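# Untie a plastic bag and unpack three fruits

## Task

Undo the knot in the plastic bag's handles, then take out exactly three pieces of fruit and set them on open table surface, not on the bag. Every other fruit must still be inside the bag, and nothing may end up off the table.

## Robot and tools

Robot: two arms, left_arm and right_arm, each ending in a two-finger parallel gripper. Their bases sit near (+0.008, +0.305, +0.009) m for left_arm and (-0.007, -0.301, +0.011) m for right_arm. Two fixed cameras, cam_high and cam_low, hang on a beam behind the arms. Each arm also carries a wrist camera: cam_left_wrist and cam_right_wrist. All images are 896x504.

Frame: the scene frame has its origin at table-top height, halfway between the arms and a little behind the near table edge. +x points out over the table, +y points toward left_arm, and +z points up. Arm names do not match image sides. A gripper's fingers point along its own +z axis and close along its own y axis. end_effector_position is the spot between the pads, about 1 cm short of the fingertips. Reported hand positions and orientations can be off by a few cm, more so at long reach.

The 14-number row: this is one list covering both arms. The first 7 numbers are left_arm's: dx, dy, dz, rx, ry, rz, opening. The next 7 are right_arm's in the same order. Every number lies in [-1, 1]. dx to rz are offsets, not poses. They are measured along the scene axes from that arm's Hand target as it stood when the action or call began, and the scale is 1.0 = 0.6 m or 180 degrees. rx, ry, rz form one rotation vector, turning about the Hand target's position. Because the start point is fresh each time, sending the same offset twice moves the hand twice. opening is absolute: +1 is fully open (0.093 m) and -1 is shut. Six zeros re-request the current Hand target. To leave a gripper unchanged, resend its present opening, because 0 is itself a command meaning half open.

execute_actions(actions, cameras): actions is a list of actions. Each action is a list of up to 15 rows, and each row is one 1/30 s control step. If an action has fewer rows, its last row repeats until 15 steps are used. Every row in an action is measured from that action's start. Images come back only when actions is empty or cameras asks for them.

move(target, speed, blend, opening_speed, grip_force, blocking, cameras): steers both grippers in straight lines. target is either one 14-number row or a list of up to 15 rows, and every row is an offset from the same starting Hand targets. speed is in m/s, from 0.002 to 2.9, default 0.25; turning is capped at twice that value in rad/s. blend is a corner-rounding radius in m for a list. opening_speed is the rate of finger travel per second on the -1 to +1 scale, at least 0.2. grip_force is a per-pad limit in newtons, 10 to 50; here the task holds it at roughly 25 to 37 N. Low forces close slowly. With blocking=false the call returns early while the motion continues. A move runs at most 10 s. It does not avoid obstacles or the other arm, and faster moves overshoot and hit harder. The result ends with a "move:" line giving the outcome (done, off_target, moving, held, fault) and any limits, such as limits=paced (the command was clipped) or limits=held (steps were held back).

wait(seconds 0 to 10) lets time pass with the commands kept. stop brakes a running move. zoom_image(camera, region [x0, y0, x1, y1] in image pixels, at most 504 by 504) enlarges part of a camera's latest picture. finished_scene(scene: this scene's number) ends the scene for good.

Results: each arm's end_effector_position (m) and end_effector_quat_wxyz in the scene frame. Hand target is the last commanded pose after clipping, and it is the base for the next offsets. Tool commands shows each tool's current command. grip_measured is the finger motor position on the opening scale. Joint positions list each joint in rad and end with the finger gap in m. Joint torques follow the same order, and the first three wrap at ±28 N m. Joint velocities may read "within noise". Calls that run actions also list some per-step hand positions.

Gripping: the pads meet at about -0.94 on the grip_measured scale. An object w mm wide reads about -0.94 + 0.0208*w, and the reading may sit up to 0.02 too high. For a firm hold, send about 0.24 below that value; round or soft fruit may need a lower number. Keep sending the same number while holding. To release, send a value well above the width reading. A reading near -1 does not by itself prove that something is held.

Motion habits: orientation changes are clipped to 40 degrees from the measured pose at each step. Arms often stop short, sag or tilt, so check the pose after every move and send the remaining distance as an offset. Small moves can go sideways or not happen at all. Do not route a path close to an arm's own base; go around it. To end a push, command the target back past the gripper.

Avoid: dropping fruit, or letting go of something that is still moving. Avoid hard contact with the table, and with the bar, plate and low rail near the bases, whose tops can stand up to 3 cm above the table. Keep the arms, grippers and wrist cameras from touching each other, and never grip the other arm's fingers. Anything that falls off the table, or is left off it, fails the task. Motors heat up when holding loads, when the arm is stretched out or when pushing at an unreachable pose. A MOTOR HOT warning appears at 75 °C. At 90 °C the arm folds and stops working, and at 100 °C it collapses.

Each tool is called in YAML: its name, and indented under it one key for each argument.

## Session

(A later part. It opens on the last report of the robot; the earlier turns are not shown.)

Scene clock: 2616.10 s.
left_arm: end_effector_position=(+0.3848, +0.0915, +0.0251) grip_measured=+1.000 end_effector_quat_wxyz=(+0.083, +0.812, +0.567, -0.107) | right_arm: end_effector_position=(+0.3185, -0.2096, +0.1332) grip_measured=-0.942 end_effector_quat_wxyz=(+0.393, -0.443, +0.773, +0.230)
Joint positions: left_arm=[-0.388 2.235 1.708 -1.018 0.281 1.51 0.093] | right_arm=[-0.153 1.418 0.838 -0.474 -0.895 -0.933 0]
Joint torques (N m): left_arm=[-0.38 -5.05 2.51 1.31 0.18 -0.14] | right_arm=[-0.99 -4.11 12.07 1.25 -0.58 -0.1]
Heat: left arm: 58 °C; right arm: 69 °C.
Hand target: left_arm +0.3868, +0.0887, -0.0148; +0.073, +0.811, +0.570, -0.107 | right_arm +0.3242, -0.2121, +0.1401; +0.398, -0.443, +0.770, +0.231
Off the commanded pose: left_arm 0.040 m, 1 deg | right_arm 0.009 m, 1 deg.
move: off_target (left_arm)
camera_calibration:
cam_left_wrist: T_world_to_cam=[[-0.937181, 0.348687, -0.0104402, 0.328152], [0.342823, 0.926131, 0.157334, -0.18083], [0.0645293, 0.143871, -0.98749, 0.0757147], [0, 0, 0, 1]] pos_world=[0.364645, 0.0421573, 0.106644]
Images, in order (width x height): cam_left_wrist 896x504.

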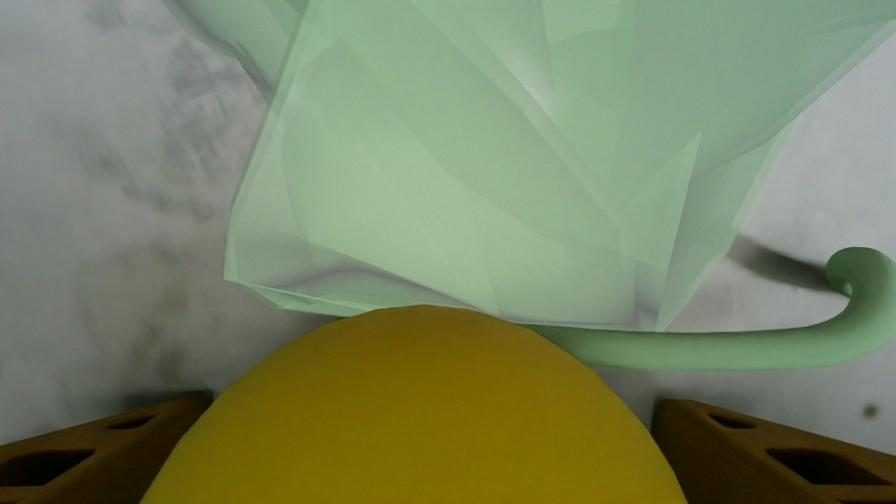

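move:
  target: [0.006,0.0117,0.092,0,0,0,1,0,0,0,0,0,0,-1]
  speed: 0.08
  cameras: ["cam_left_wrist"]

move:
  target: [0,0,0,0,0,0,-0.3,0,0,0,0,0,0,-1]
  opening_speed: 1.0

Scene clock: 2640.90 s.
left_arm: end_effector_position=(+0.3874, +0.0920, +0.0412) grip_measured=+1.000 end_effector_quat_wxyz=(+0.079, +0.810, +0.570, -0.110) | right_arm: end_effector_position=(+0.3185, -0.2096, +0.1332) grip_measured=-0.942 end_effector_quat_wxyz=(+0.393, -0.443, +0.773, +0.230)
Joint positions: left_arm=[-0.383 2.238 1.779 -1.098 0.282 1.51 0.093] | right_arm=[-0.153 1.418 0.838 -0.474 -0.895 -0.933 0]
Joint torques (N m): left_arm=[0.76 -9.14 7.65 0.25 0.17 0.06] | right_arm=[-0.84 -4.22 12.11 1.27 -0.58 -0.08]
Heat: left arm: 56 °C; right arm: 70 °C.
Hand target: left_arm +0.3904, +0.0956, +0.0404; +0.073, +0.811, +0.570, -0.107 | right_arm +0.3242, -0.2121, +0.1401; +0.398, -0.443, +0.770, +0.231
Off the commanded pose: left_arm 0.005 m, 1 deg | right_arm 0.009 m, 1 deg.
move: done
camera_calibration:
cam_left_wrist: T_world_to_cam=[[-0.938873, 0.34426, 0.00171715, 0.331166], [0.340272, 0.927216, 0.15648, -0.183871], [0.0522776, 0.147499, -0.98768, 0.095819], [0, 0, 0, 1]] pos_world=[0.36848, 0.042348, 0.122842]
Images, in order (width x height): cam_left_wrist 896x504.

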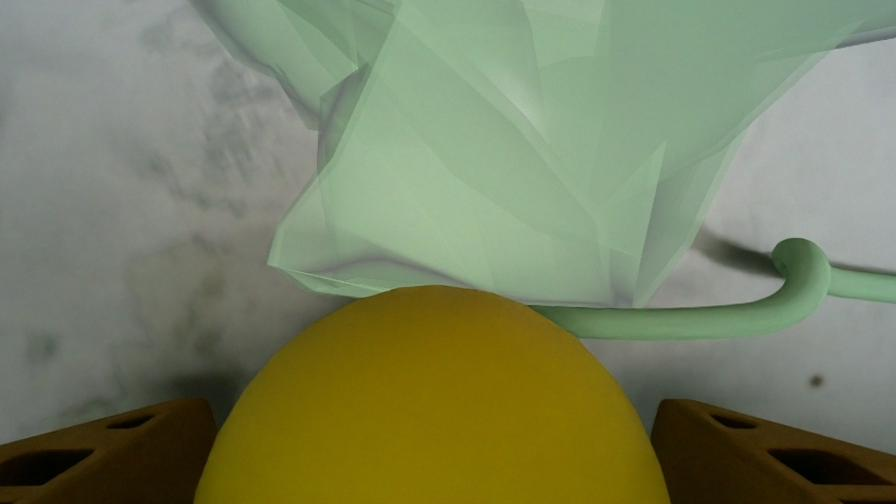

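Scene clock: 2642.40 s.
left_arm: end_effector_position=(+0.3873, +0.0921, +0.0412) grip_measured=+0.348 end_effector_quat_wxyz=(+0.079, +0.810, +0.570, -0.110) | right_arm: end_effector_position=(+0.3185, -0.2096, +0.1332) grip_measured=-0.942 end_effector_quat_wxyz=(+0.393, -0.443, +0.773, +0.230)
Joint positions: left_arm=[-0.383 2.238 1.779 -1.098 0.282 1.51 0.062] | right_arm=[-0.153 1.418 0.838 -0.474 -0.895 -0.933 0]
Joint torques (N m): left_arm=[0.84 -9.16 7.65 0.28 0.17 0.06] | right_arm=[-1.02 -4.18 12.08 1.27 -0.59 -0.11]
Heat: left arm: 56 °C; right arm: 70 °C.
Hand target: left_arm +0.3904, +0.0956, +0.0404; +0.073, +0.811, +0.570, -0.107 | right_arm +0.3242, -0.2121, +0.1401; +0.398, -0.443, +0.770, +0.231
Off the commanded pose: left_arm 0.005 m, 1 deg | right_arm 0.009 m, 1 deg.
move: done

move:
  target:
    - [0,0,0.12,0,0,0,-0.3,0,0,0,0,0,0,-1]
    - [0.0743,0.149,0.12,0,0,0,-0.3,0,0,0,0,0,0,-1]
    - [0.0743,0.149,0.01,0,0,0,-0.3,0,0,0,0,0,0,-1]
  speed: 0.12
  blend: 0.02
  cameras: ["cam_left_wrist"]

Scene clock: 2653.20 s.
left_arm: end_effector_position=(+0.4343, +0.1827, +0.0562) grip_measured=+0.348 end_effector_quat_wxyz=(+0.080, +0.809, +0.573, -0.108) | right_arm: end_effector_position=(+0.3185, -0.2096, +0.1332) grip_measured=-0.942 end_effector_quat_wxyz=(+0.393, -0.443, +0.773, +0.230)
Joint positions: left_arm=[-0.155 2.329 1.989 -1.277 0.277 1.739 0.062] | right_arm=[-0.153 1.418 0.838 -0.474 -0.895 -0.933 0]
Joint torques (N m): left_arm=[0.38 -9.33 5.27 0.37 0.16 0.08] | right_arm=[-0.9 -4.26 12.08 1.26 -0.58 -0.08]
Heat: left arm: 56 °C; right arm: 70 °C.
Hand target: left_arm +0.4349, +0.1850, +0.0463; +0.073, +0.811, +0.570, -0.107 | right_arm +0.3242, -0.2121, +0.1401; +0.398, -0.443, +0.770, +0.231
Off the commanded pose: left_arm 0.010 m, 1 deg | right_arm 0.009 m, 1 deg.
move: done
camera_calibration:
cam_left_wrist: T_world_to_cam=[[-0.941368, 0.337379, -0.00154934, 0.346412], [0.332869, 0.929513, 0.158754, -0.283613], [0.0550004, 0.14893, -0.987317, 0.0933646], [0, 0, 0, 1]] pos_world=[0.415372, 0.132846, 0.137742]
Images, in order (width x height): cam_left_wrist 896x504.

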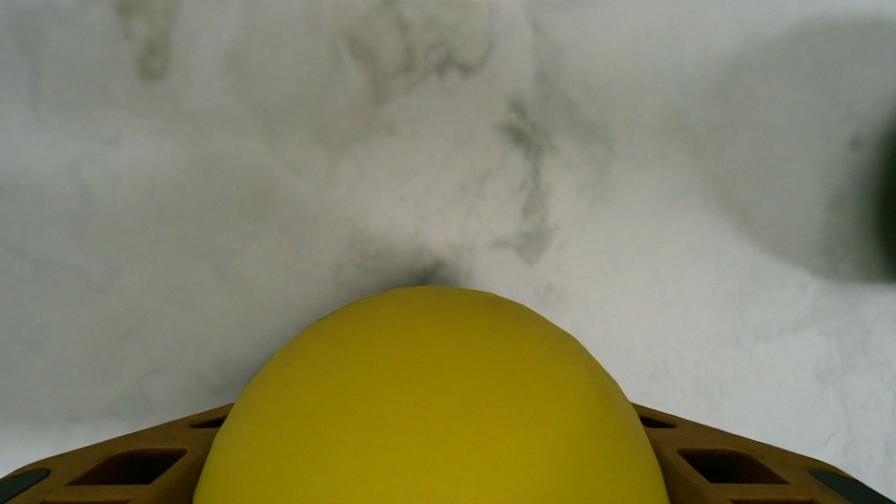

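move:
  target: [0,0,-0.018,0,0,0,-0.3,0,0,0,0,0,0,-1]
  speed: 0.04
  cameras: []

move:
  target: [0,0,-0.01,0,0,0,-0.3,0,0,0,0,0,0,-1]
  speed: 0.04
  cameras: ["cam_low"]

Scene clock: 2661.67 s.
left_arm: end_effector_position=(+0.4357, +0.1825, +0.0489) grip_measured=+0.348 end_effector_quat_wxyz=(+0.083, +0.809, +0.572, -0.105) | right_arm: end_effector_position=(+0.3185, -0.2096, +0.1332) grip_measured=-0.942 end_effector_quat_wxyz=(+0.393, -0.443, +0.773, +0.230)
Joint positions: left_arm=[-0.155 2.329 1.96 -1.238 0.277 1.739 0.062] | right_arm=[-0.153 1.418 0.838 -0.474 -0.895 -0.933 0]
Joint torques (N m): left_arm=[0.35 -8.88 5.14 0.41 0.17 0.08] | right_arm=[-1.05 -4.33 12.1 1.26 -0.56 -0.1]
Heat: left arm: 57 °C; right arm: 71 °C.
Hand target: left_arm +0.4350, +0.1849, +0.0356; +0.073, +0.811, +0.570, -0.107 | right_arm +0.3242, -0.2121, +0.1401; +0.398, -0.443, +0.770, +0.231
Off the commanded pose: left_arm 0.014 m, 1 deg | right_arm 0.009 m, 1 deg.
move: off_target (left_arm)
No camera images: "cameras" was empty.

Scene clock: 2662.53 s.
left_arm: end_effector_position=(+0.4357, +0.1826, +0.0420) grip_measured=+0.348 end_effector_quat_wxyz=(+0.082, +0.809, +0.572, -0.105) | right_arm: end_effector_position=(+0.3185, -0.2096, +0.1332) grip_measured=-0.942 end_effector_quat_wxyz=(+0.393, -0.443, +0.773, +0.230)
Joint positions: left_arm=[-0.155 2.335 1.943 -1.218 0.277 1.739 0.062] | right_arm=[-0.153 1.418 0.838 -0.474 -0.895 -0.933 0]
Joint torques (N m): left_arm=[0.29 -8.98 5.09 0.4 0.17 0.08] | right_arm=[-0.87 -4.11 12.19 1.25 -0.54 -0.11]
Heat: left arm: 58 °C; right arm: 71 °C.
Hand target: left_arm +0.4349, +0.1849, +0.0296; +0.073, +0.811, +0.570, -0.107 | right_arm +0.3242, -0.2121, +0.1401; +0.398, -0.443, +0.770, +0.231
Off the commanded pose: left_arm 0.013 m, 1 deg | right_arm 0.009 m, 1 deg.
move: off_target (left_arm)
Images, in order (width x height): cam_low 896x504.

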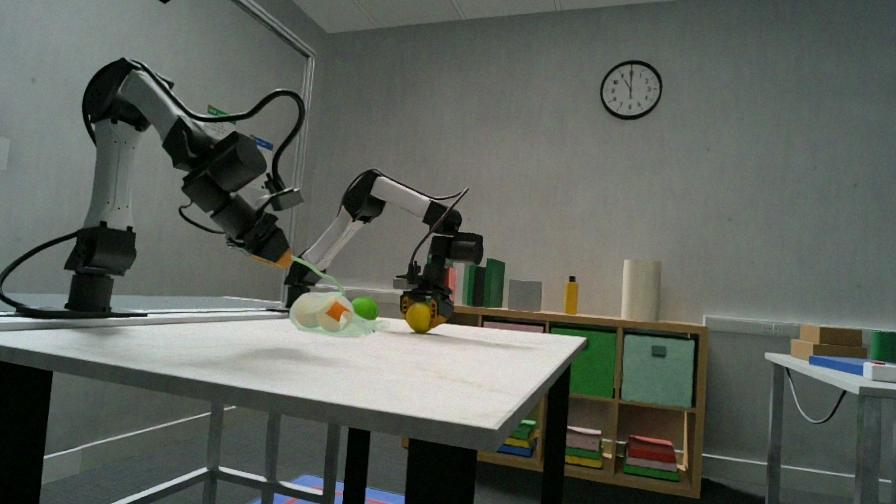

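move:
  target: [0,0,-0.01,0,0,0,-0.3,0,0,0,0,0,0,-1]
  speed: 0.04
  cameras: []

Scene clock: 2667.77 s.
left_arm: end_effector_position=(+0.4361, +0.1826, +0.0400) grip_measured=+0.348 end_effector_quat_wxyz=(+0.084, +0.809, +0.572, -0.104) | right_arm: end_effector_position=(+0.3185, -0.2096, +0.1332) grip_measured=-0.942 end_effector_quat_wxyz=(+0.393, -0.443, +0.773, +0.230)
Joint positions: left_arm=[-0.155 2.335 1.935 -1.207 0.277 1.739 0.062] | right_arm=[-0.153 1.418 0.838 -0.474 -0.895 -0.933 0]
Joint torques (N m): left_arm=[0.32 -8.66 4.49 0.51 0.17 0.08] | right_arm=[-0.95 -4.14 12.19 1.25 -0.59 -0.08]
Heat: left arm: 59 °C; right arm: 71 °C.
Hand target: left_arm +0.4350, +0.1849, +0.0236; +0.073, +0.811, +0.570, -0.107 | right_arm +0.3242, -0.2121, +0.1401; +0.398, -0.443, +0.770, +0.231
Off the commanded pose: left_arm 0.017 m, 1 deg | right_arm 0.009 m, 1 deg.
move: off_target (left_arm)
No camera images: "cameras" was empty.

move:
  target: [0,0,0.008,0,0,0,-0.3,0,0,0,0,0,0,-1]
  speed: 0.04
  cameras: []

move:
  target: [0,0,0,0,0,0,1,0,0,0,0,0,0,-1]
  opening_speed: 0.5
  cameras: ["cam_left_wrist"]

Scene clock: 2675.03 s.
left_arm: end_effector_position=(+0.4361, +0.1826, +0.0400) grip_measured=+0.348 end_effector_quat_wxyz=(+0.084, +0.809, +0.572, -0.104) | right_arm: end_effector_position=(+0.3185, -0.2096, +0.1332) grip_measured=-0.942 end_effector_quat_wxyz=(+0.393, -0.443, +0.773, +0.230)
Joint positions: left_arm=[-0.155 2.335 1.935 -1.207 0.277 1.739 0.062] | right_arm=[-0.153 1.418 0.838 -0.474 -0.895 -0.933 0]
Joint torques (N m): left_arm=[0.36 -8.92 5.59 0.36 0.17 0.07] | right_arm=[-1.13 -4.15 12.1 1.24 -0.57 -0.07]
Heat: left arm: 60 °C; right arm: 71 °C.
Hand target: left_arm +0.4350, +0.1849, +0.0284; +0.073, +0.811, +0.570, -0.107 | right_arm +0.3242, -0.2121, +0.1401; +0.398, -0.443, +0.770, +0.231
Off the commanded pose: left_arm 0.012 m, 1 deg | right_arm 0.009 m, 1 deg.
move: off_target (left_arm)
No camera images: "cameras" was empty.

Scene clock: 2677.87 s.
left_arm: end_effector_position=(+0.4361, +0.1826, +0.0400) grip_measured=+1.000 end_effector_quat_wxyz=(+0.084, +0.809, +0.572, -0.104) | right_arm: end_effector_position=(+0.3185, -0.2096, +0.1332) grip_measured=-0.942 end_effector_quat_wxyz=(+0.393, -0.443, +0.773, +0.230)
Joint positions: left_arm=[-0.155 2.335 1.935 -1.207 0.277 1.739 0.093] | right_arm=[-0.153 1.418 0.838 -0.474 -0.895 -0.933 0]
Joint torques (N m): left_arm=[0.29 -8.91 5.49 0.36 0.17 0.08] | right_arm=[-0.92 -4.11 12.14 1.27 -0.57 -0.07]
Heat: left arm: 60 °C; right arm: 71 °C.
Hand target: left_arm +0.4350, +0.1849, +0.0284; +0.073, +0.811, +0.570, -0.107 | right_arm +0.3242, -0.2121, +0.1401; +0.398, -0.443, +0.770, +0.231
Off the commanded pose: left_arm 0.012 m, 1 deg | right_arm 0.009 m, 1 deg.
move: off_target (left_arm)
camera_calibration:
cam_left_wrist: T_world_to_cam=[[-0.94125, 0.337508, -0.0116965, 0.34856], [0.331392, 0.929753, 0.160434, -0.281008], [0.0650226, 0.147132, -0.986977, 0.0732369], [0, 0, 0, 1]] pos_world=[0.416443, 0.132851, 0.121443]
Images, in order (width x height): cam_left_wrist 896x504.

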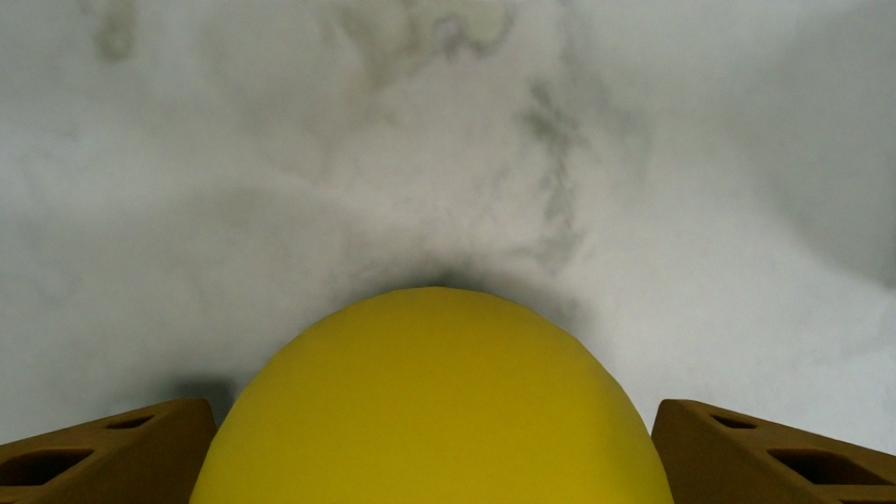

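move:
  target:
    - [0,0,0.3,0,0,0,1,0,0,0,0,0,0,-1]
    - [-0.16,-0.14,0.3,0,0,0.06,1,0,0,0,0,0,0,-1]
  speed: 0.15
  blend: 0.03
  cameras: ["all"]

Scene clock: 2690.30 s.
left_arm: end_effector_position=(+0.3435, +0.0949, +0.2031) grip_measured=+1.000 end_effector_quat_wxyz=(+0.096, +0.757, +0.639, -0.101) | right_arm: end_effector_position=(+0.3185, -0.2096, +0.1332) grip_measured=-0.942 end_effector_quat_wxyz=(+0.393, -0.443, +0.773, +0.230)
Joint positions: left_arm=[-0.418 2.011 2.075 -1.546 0.277 1.288 0.093] | right_arm=[-0.153 1.418 0.838 -0.474 -0.895 -0.933 0]
Joint torques (N m): left_arm=[0.54 -10.52 4.98 0.49 0.15 -0.15] | right_arm=[-0.99 -4.19 12.12 1.24 -0.55 -0.1]
Heat: left arm: 62 °C; right arm: 71 °C.
Hand target: left_arm +0.3389, +0.1009, +0.2085; +0.083, +0.754, +0.644, -0.100 | right_arm +0.3242, -0.2121, +0.1401; +0.398, -0.443, +0.770, +0.231
Off the commanded pose: left_arm 0.009 m, 2 deg | right_arm 0.009 m, 1 deg.
joint sent to its limit (left arm) — joint 4 (wrist pitch), lower limit. The joint targets still meet the commanded pose.
move: done
camera_calibration:
cam_left_wrist: T_world_to_cam=[[-0.98495, 0.172412, -0.012111, 0.32367], [0.168752, 0.974451, 0.148214, -0.140799], [0.0373556, 0.14394, -0.988881, 0.263287], [0, 0, 0, 1]] pos_world=[0.332724, 0.0434995, 0.285148]
cam_right_wrist: T_world_to_cam=[[0.867441, -0.497539, -0.000318456, -0.380722], [-0.430564, -0.750351, -0.501586, 0.0864901], [0.24932, 0.435234, -0.865108, 0.213006], [0, 0, 0, 1]] pos_world=[0.314387, -0.217234, 0.227534]

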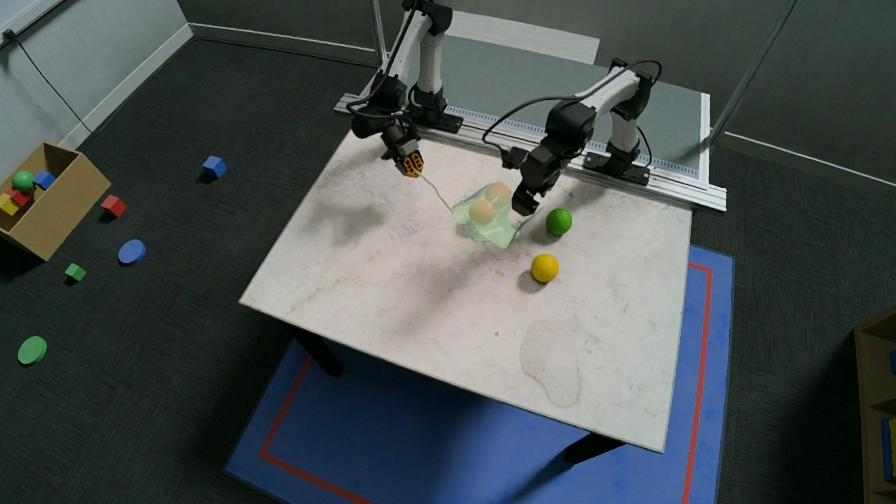

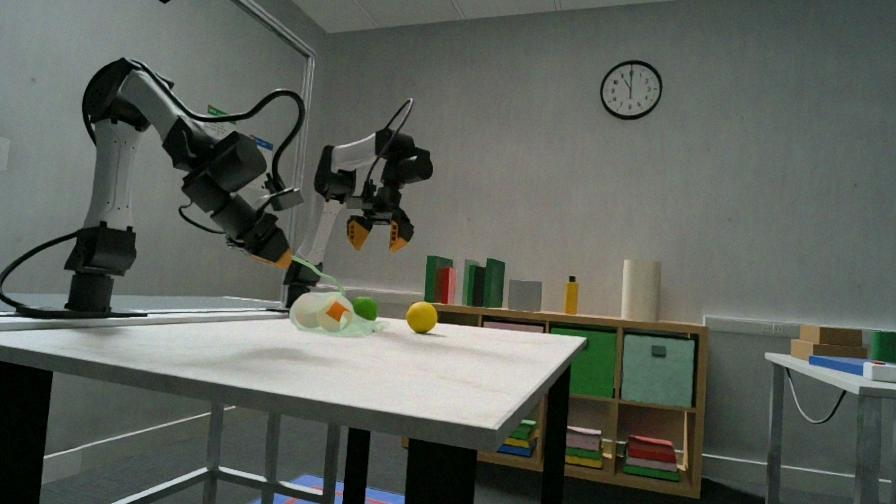

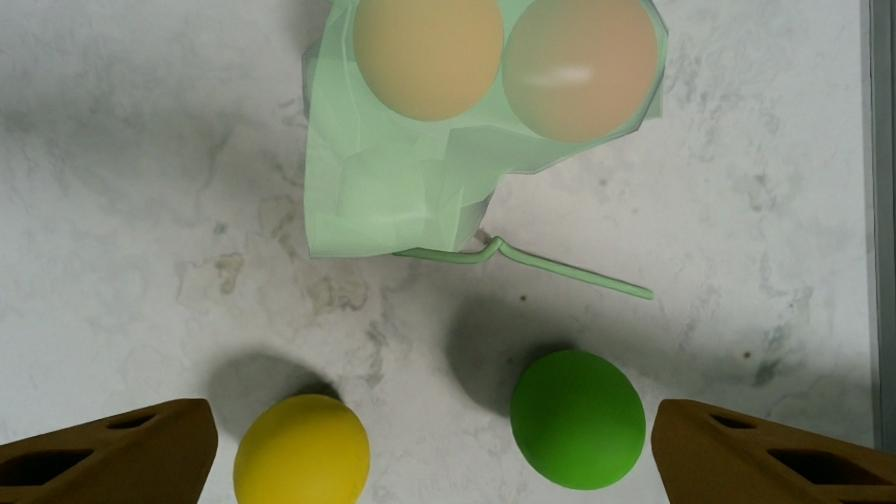

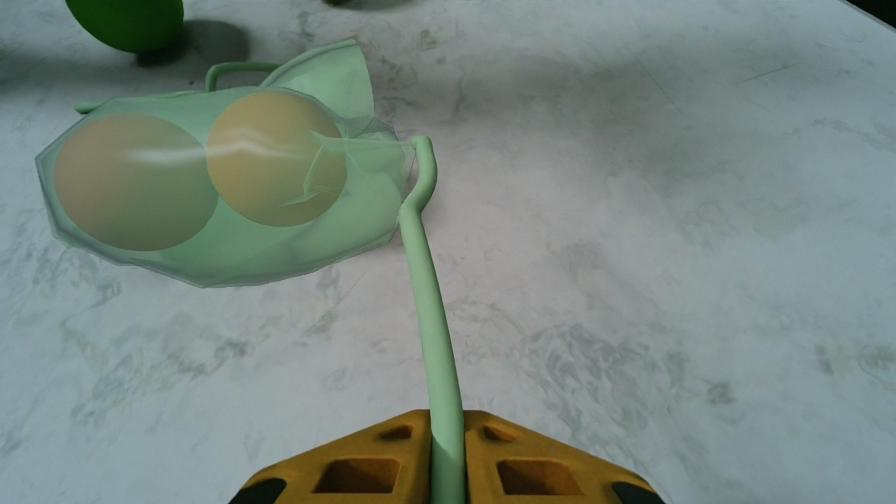

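zoom_image:
  camera: "cam_low"
  region: [260, 250, 460, 350]

zoom_image:
  camera: "cam_high"
  region: [400, 140, 600, 300]

zoom_image:
  camera: "cam_right_wrist"
  region: [20, 20, 480, 300]

Scaled by 2.520 from the camera's 896x504 image, which has a finer 1280x720 frame.

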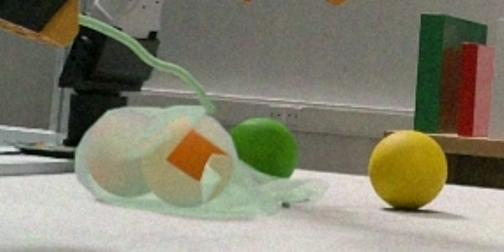

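Scaled by 2.520 from the camera's 896x504 image, which has a finer 1280x720 frame.

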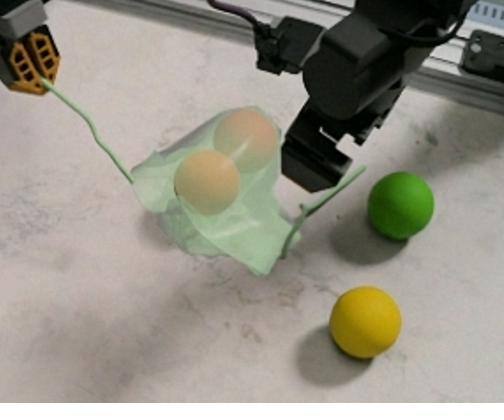

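Scaled by 1.096 from the camera's 896x504 image, which has a finer 1280x720 frame.

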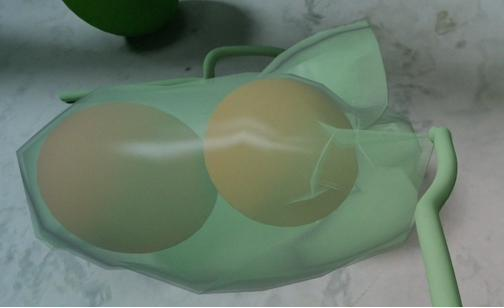

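move:
  target: [-0.083,-0.12,0.03,0,0,0.53,1,-0.02,0.03,0.14,0,0,0,-1]
  speed: 0.12
  cameras: ["all"]

Scene clock: 2733.73 s.
left_arm: end_effector_position=(+0.2886, +0.0290, +0.2283) grip_measured=+1.000 end_effector_quat_wxyz=(+0.132, +0.035, +0.990, -0.015) | right_arm: end_effector_position=(+0.3115, -0.1946, +0.2088) grip_measured=-0.942 end_effector_quat_wxyz=(+0.388, -0.438, +0.774, +0.243)
Joint positions: left_arm=[-0.818 1.912 2.045 -1.495 -0.157 -0.752 0.093] | right_arm=[-0.118 1.33 1.071 -0.779 -0.894 -0.881 0]
Joint torques (N m): left_arm=[0.03 -6.56 7.88 0.71 -0.22 -0.14] | right_arm=[0.2 -7.06 12.68 1.29 -0.33 0.08]
Heat: left arm: 67 °C; right arm: 71 °C.
Hand target: left_arm +0.2892, +0.0290, +0.2265; +0.129, +0.031, +0.991, -0.006 | right_arm +0.3123, -0.1941, +0.2241; +0.398, -0.443, +0.770, +0.231
Off the commanded pose: left_arm 0.002 m, 1 deg | right_arm 0.015 m, 2 deg.
move: off_target (right_arm)
camera_calibration:
cam_left_wrist: T_world_to_cam=[[-0.0800186, -0.996492, 0.0245023, 0.045553], [-0.983394, 0.082936, 0.161422, 0.284227], [-0.162888, -0.0111786, -0.986581, 0.361481], [0, 0, 0, 1]] pos_world=[0.342034, 0.0258614, 0.309634]
cam_right_wrist: T_world_to_cam=[[0.86958, -0.492909, -0.0295224, -0.3608], [-0.438402, -0.743143, -0.505512, 0.137237], [0.227232, 0.452526, -0.862314, 0.283196], [0, 0, 0, 1]] pos_world=[0.309558, -0.204009, 0.302927]

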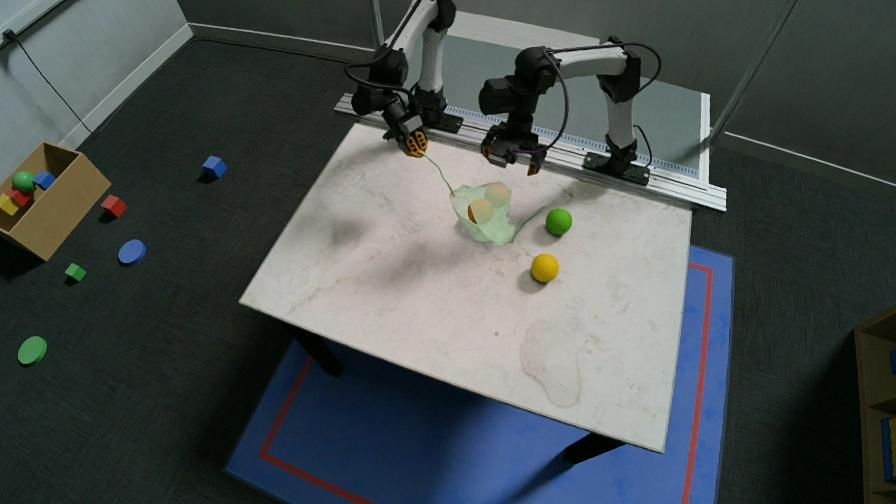

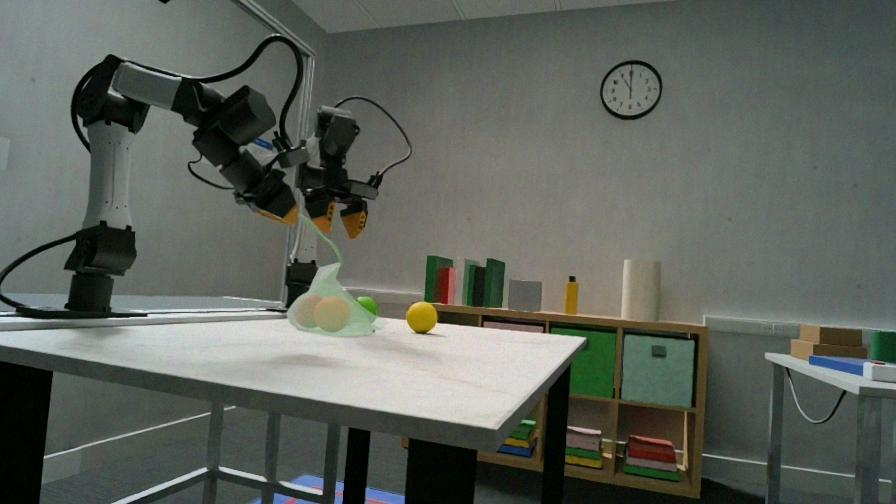

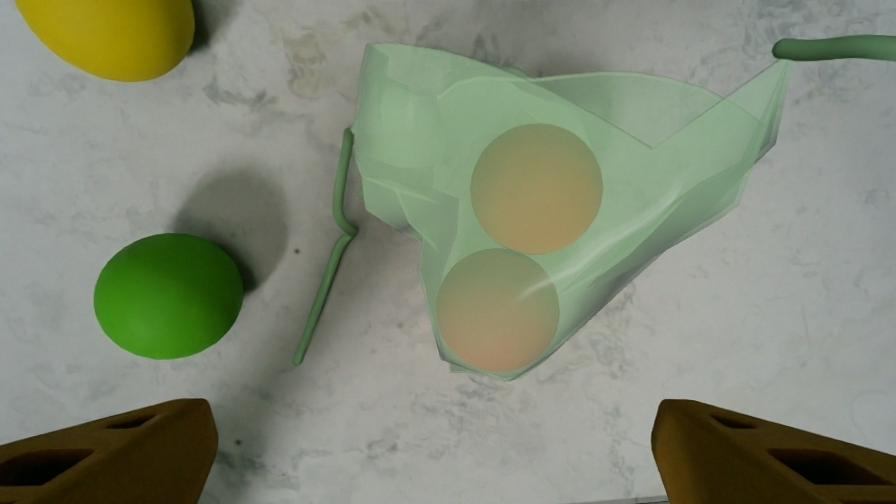

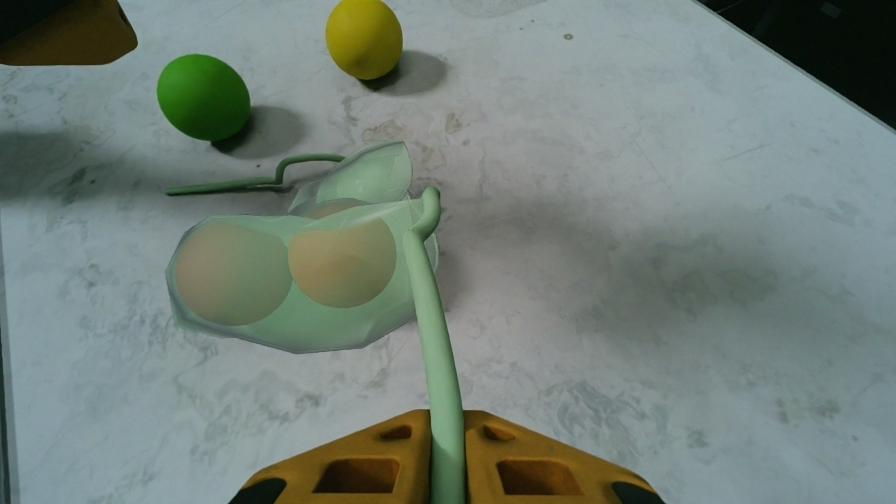

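zoom_image:
  camera: "cam_left_wrist"
  region: [280, 20, 784, 400]

zoom_image:
  camera: "cam_low"
  region: [260, 240, 420, 350]

zoom_image:
  camera: "cam_high"
  region: [410, 140, 570, 260]

Scaled by 1.000.

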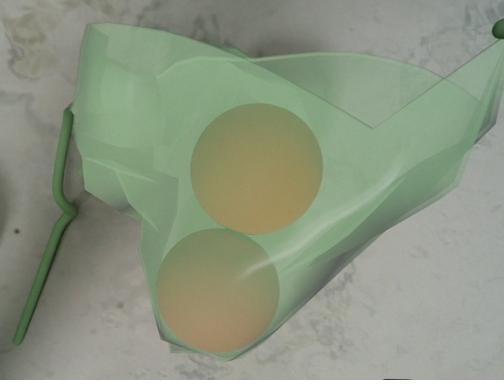

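Scaled by 3.150 from the camera's 896x504 image, which has a finer 1280x720 frame.

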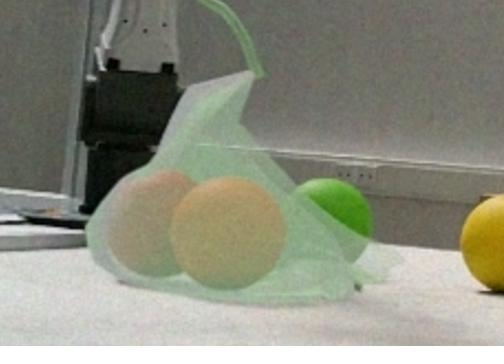

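Scaled by 3.150 from the camera's 896x504 image, which has a finer 1280x720 frame.

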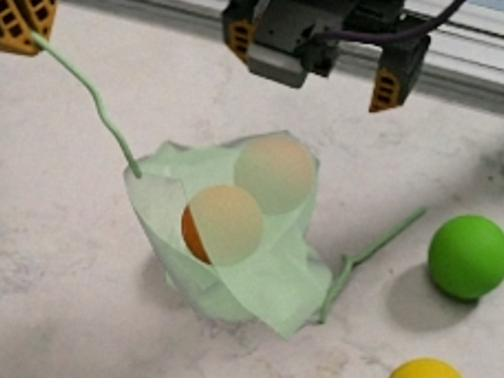

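move:
  target: [0,0,0,0,0,0,1,-0.15,0,0.03,0,0,0,-1]
  speed: 0.08
  cameras: ["all"]

zoom_image:
  camera: "cam_low"
  region: [260, 240, 420, 350]

zoom_image:
  camera: "cam_high"
  region: [410, 140, 570, 260]

Scene clock: 2758.23 s.
left_arm: end_effector_position=(+0.2885, +0.0291, +0.2283) grip_measured=+1.000 end_effector_quat_wxyz=(+0.132, +0.035, +0.991, -0.015) | right_arm: end_effector_position=(+0.2277, -0.1941, +0.2453) grip_measured=-0.942 end_effector_quat_wxyz=(+0.401, -0.446, +0.768, +0.223)
Joint positions: left_arm=[-0.818 1.912 2.045 -1.496 -0.157 -0.753 0.093] | right_arm=[-0.17 0.996 1.013 -1.064 -0.903 -0.956 0]
Joint torques (N m): left_arm=[0.01 -6.56 7.83 0.73 -0.23 -0.11] | right_arm=[-0.8 -2.54 7.32 1.29 -0.57 -0.11]
Heat: left arm: 59 °C; right arm: 68 °C.
Hand target: left_arm +0.2892, +0.0290, +0.2265; +0.129, +0.031, +0.991, -0.006 | right_arm +0.2222, -0.1941, +0.2421; +0.398, -0.443, +0.770, +0.231
Off the commanded pose: left_arm 0.002 m, 1 deg | right_arm 0.006 m, 1 deg.
move: done
camera_calibration:
cam_left_wrist: T_world_to_cam=[[-0.0793167, -0.996551, 0.0244009, 0.0454455], [-0.983402, 0.0822303, 0.161737, 0.284143], [-0.163186, -0.0111675, -0.986532, 0.361569], [0, 0, 0, 1]] pos_world=[0.342034, 0.0259614, 0.309634]
cam_right_wrist: T_world_to_cam=[[0.86707, -0.497675, 0.0225667, -0.299674], [-0.418547, -0.752281, -0.508814, 0.113836], [0.270201, 0.431732, -0.860581, 0.319261], [0, 0, 0, 1]] pos_world=[0.221219, -0.201339, 0.339434]

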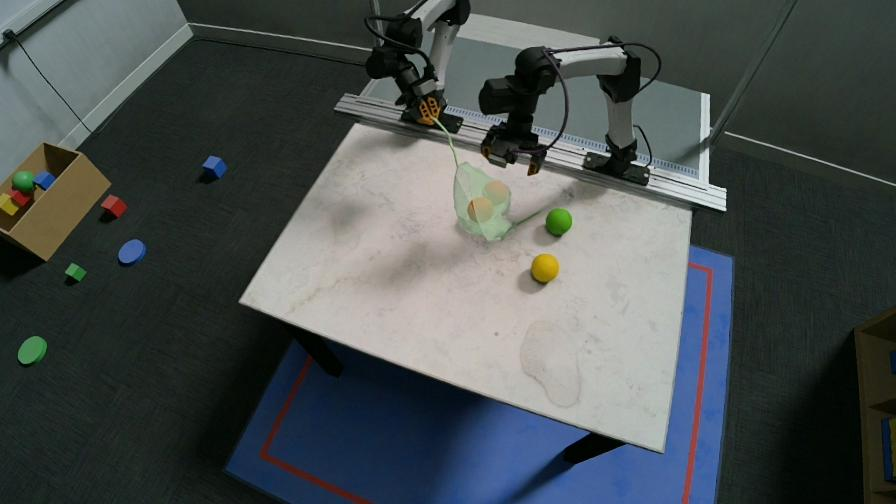

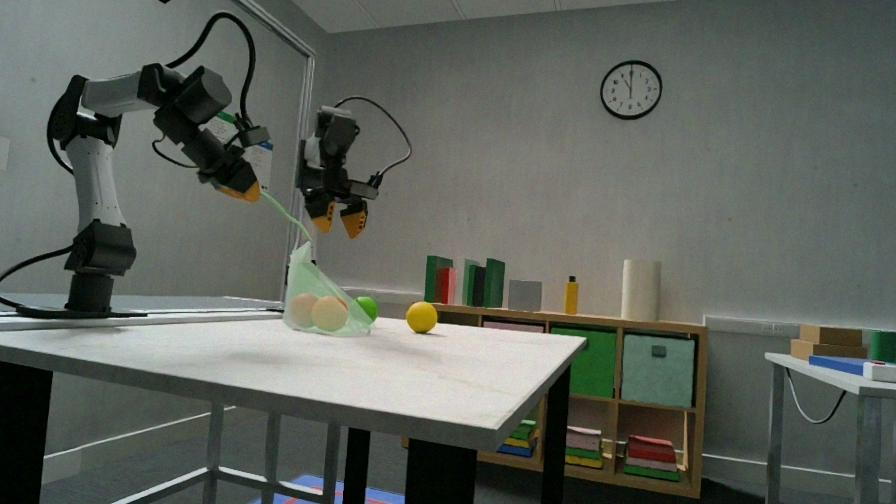

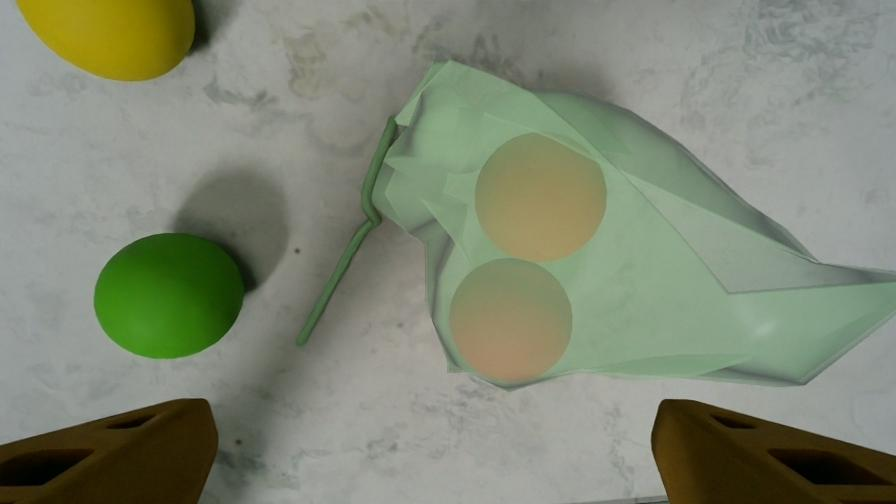

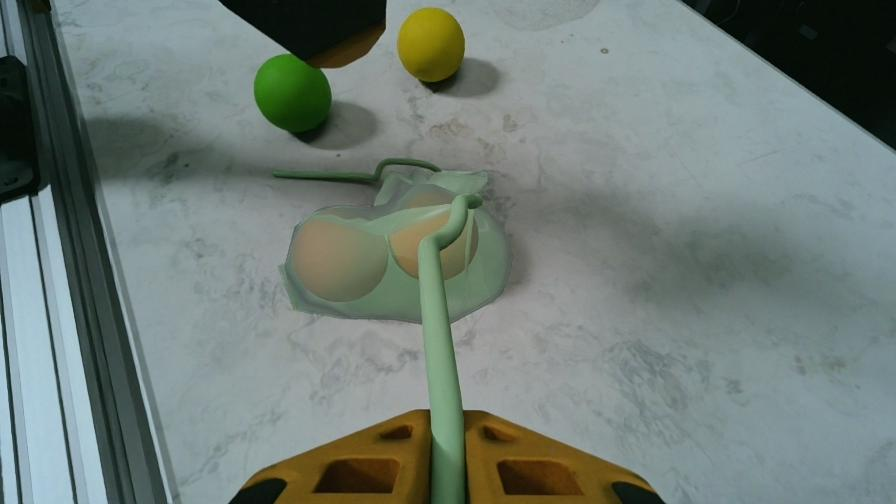

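Scaled by 3.150 from the camera's 896x504 image, which has a finer 1280x720 frame.

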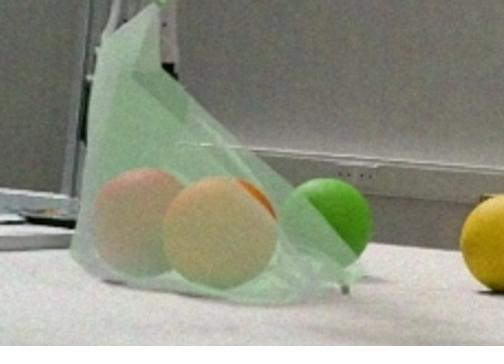

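Scaled by 3.150 from the camera's 896x504 image, which has a finer 1280x720 frame.

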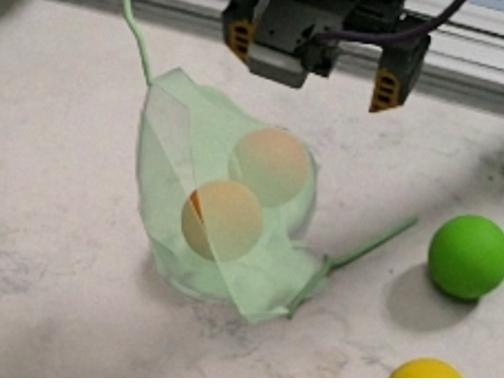

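move:
  target: [0,0,0,0,0,0,1,-0.04,-0.02,0.02,0,0,0.17,-1]
  speed: 0.08
  cameras: ["all"]

zoom_image:
  camera: "cam_low"
  region: [260, 240, 420, 350]

zoom_image:
  camera: "cam_high"
  region: [410, 140, 570, 260]

Scene clock: 2788.77 s.
left_arm: end_effector_position=(+0.2885, +0.0291, +0.2283) grip_measured=+1.000 end_effector_quat_wxyz=(+0.132, +0.035, +0.991, -0.015) | right_arm: end_effector_position=(+0.1997, -0.2027, +0.2447) grip_measured=-0.942 end_effector_quat_wxyz=(+0.363, -0.594, +0.673, +0.250)
Joint positions: left_arm=[-0.818 1.912 2.045 -1.496 -0.157 -0.753 0.093] | right_arm=[-0.277 1.21 1.181 -1.563 -0.961 -1.733 0]
Joint torques (N m): left_arm=[0.08 -6.54 7.88 0.73 -0.25 -0.13] | right_arm=[-0.83 -4.1 11.17 0.14 -0.43 -0.05]
Heat: left arm: 55 °C; right arm: 66 °C.
Hand target: left_arm +0.2892, +0.0290, +0.2265; +0.129, +0.031, +0.991, -0.006 | right_arm +0.1982, -0.2061, +0.2541; +0.323, -0.630, +0.626, +0.328
Off the commanded pose: left_arm 0.002 m, 1 deg | right_arm 0.010 m, 12 deg.
joint sent to its limit (right arm) — joint 4 (wrist pitch), lower limit. The joint targets are off in orientation, not in position.
move: off_target (right_arm)
camera_calibration:
cam_left_wrist: T_world_to_cam=[[-0.0793167, -0.996551, 0.0244009, 0.0454455], [-0.983402, 0.0822303, 0.161737, 0.284143], [-0.163186, -0.0111675, -0.986532, 0.361569], [0, 0, 0, 1]] pos_world=[0.342034, 0.0259614, 0.309634]
cam_right_wrist: T_world_to_cam=[[0.981525, -0.162568, 0.100901, -0.253825], [-0.0975353, -0.878802, -0.467112, -0.00456582], [0.164609, 0.448641, -0.878422, 0.358939], [0, 0, 0, 1]] pos_world=[0.189605, -0.206311, 0.338778]

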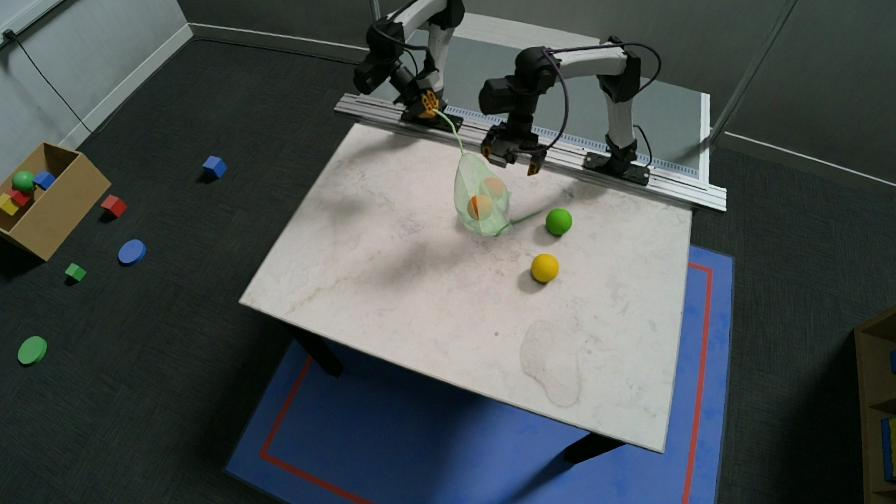

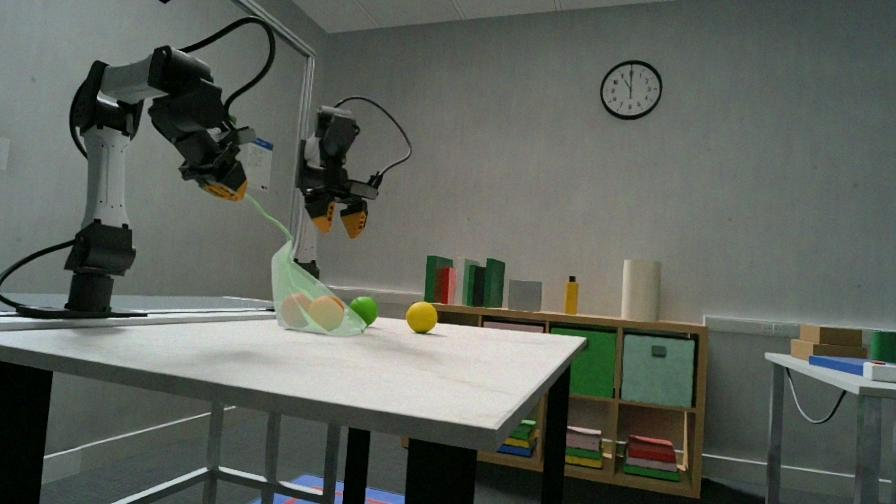

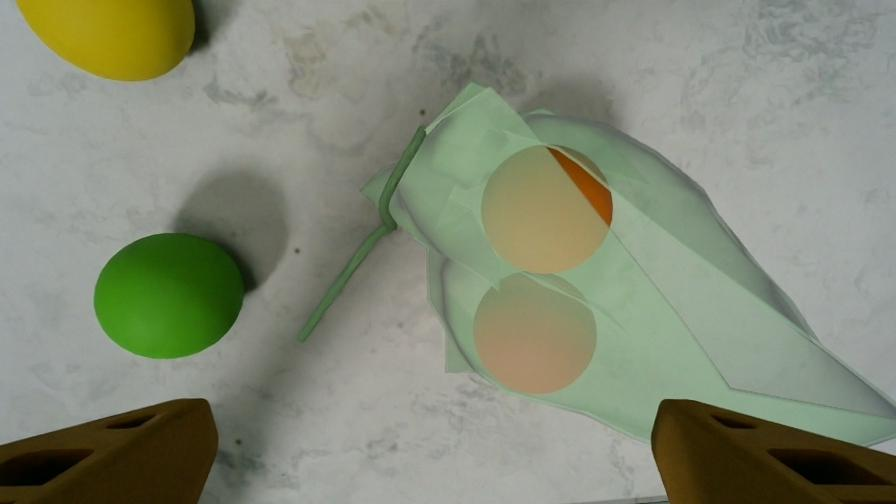

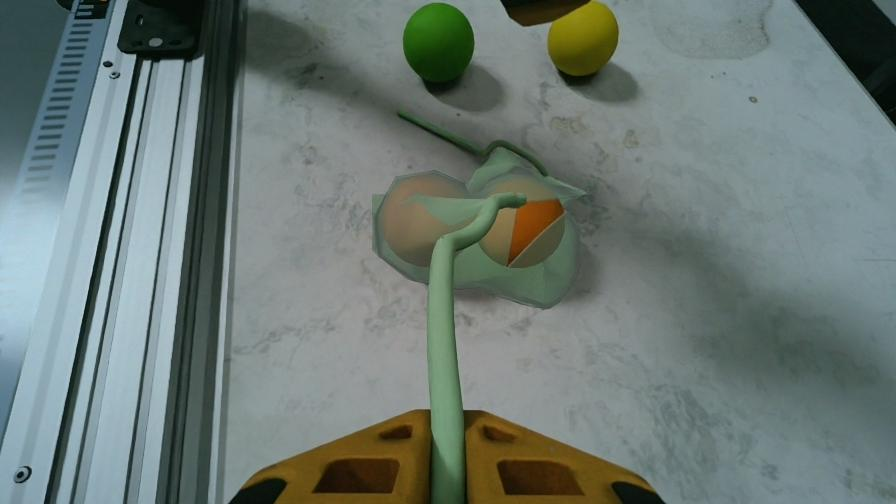

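Scaled by 3.150 from the camera's 896x504 image, which has a finer 1280x720 frame.

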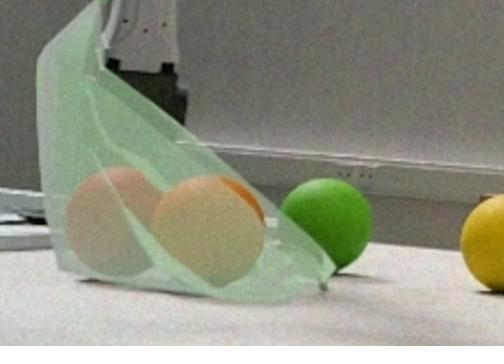

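Scaled by 3.150 from the camera's 896x504 image, which has a finer 1280x720 frame.

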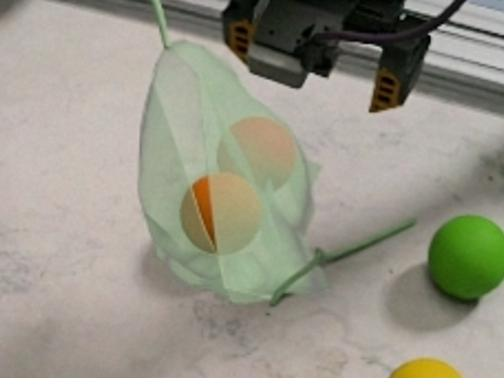

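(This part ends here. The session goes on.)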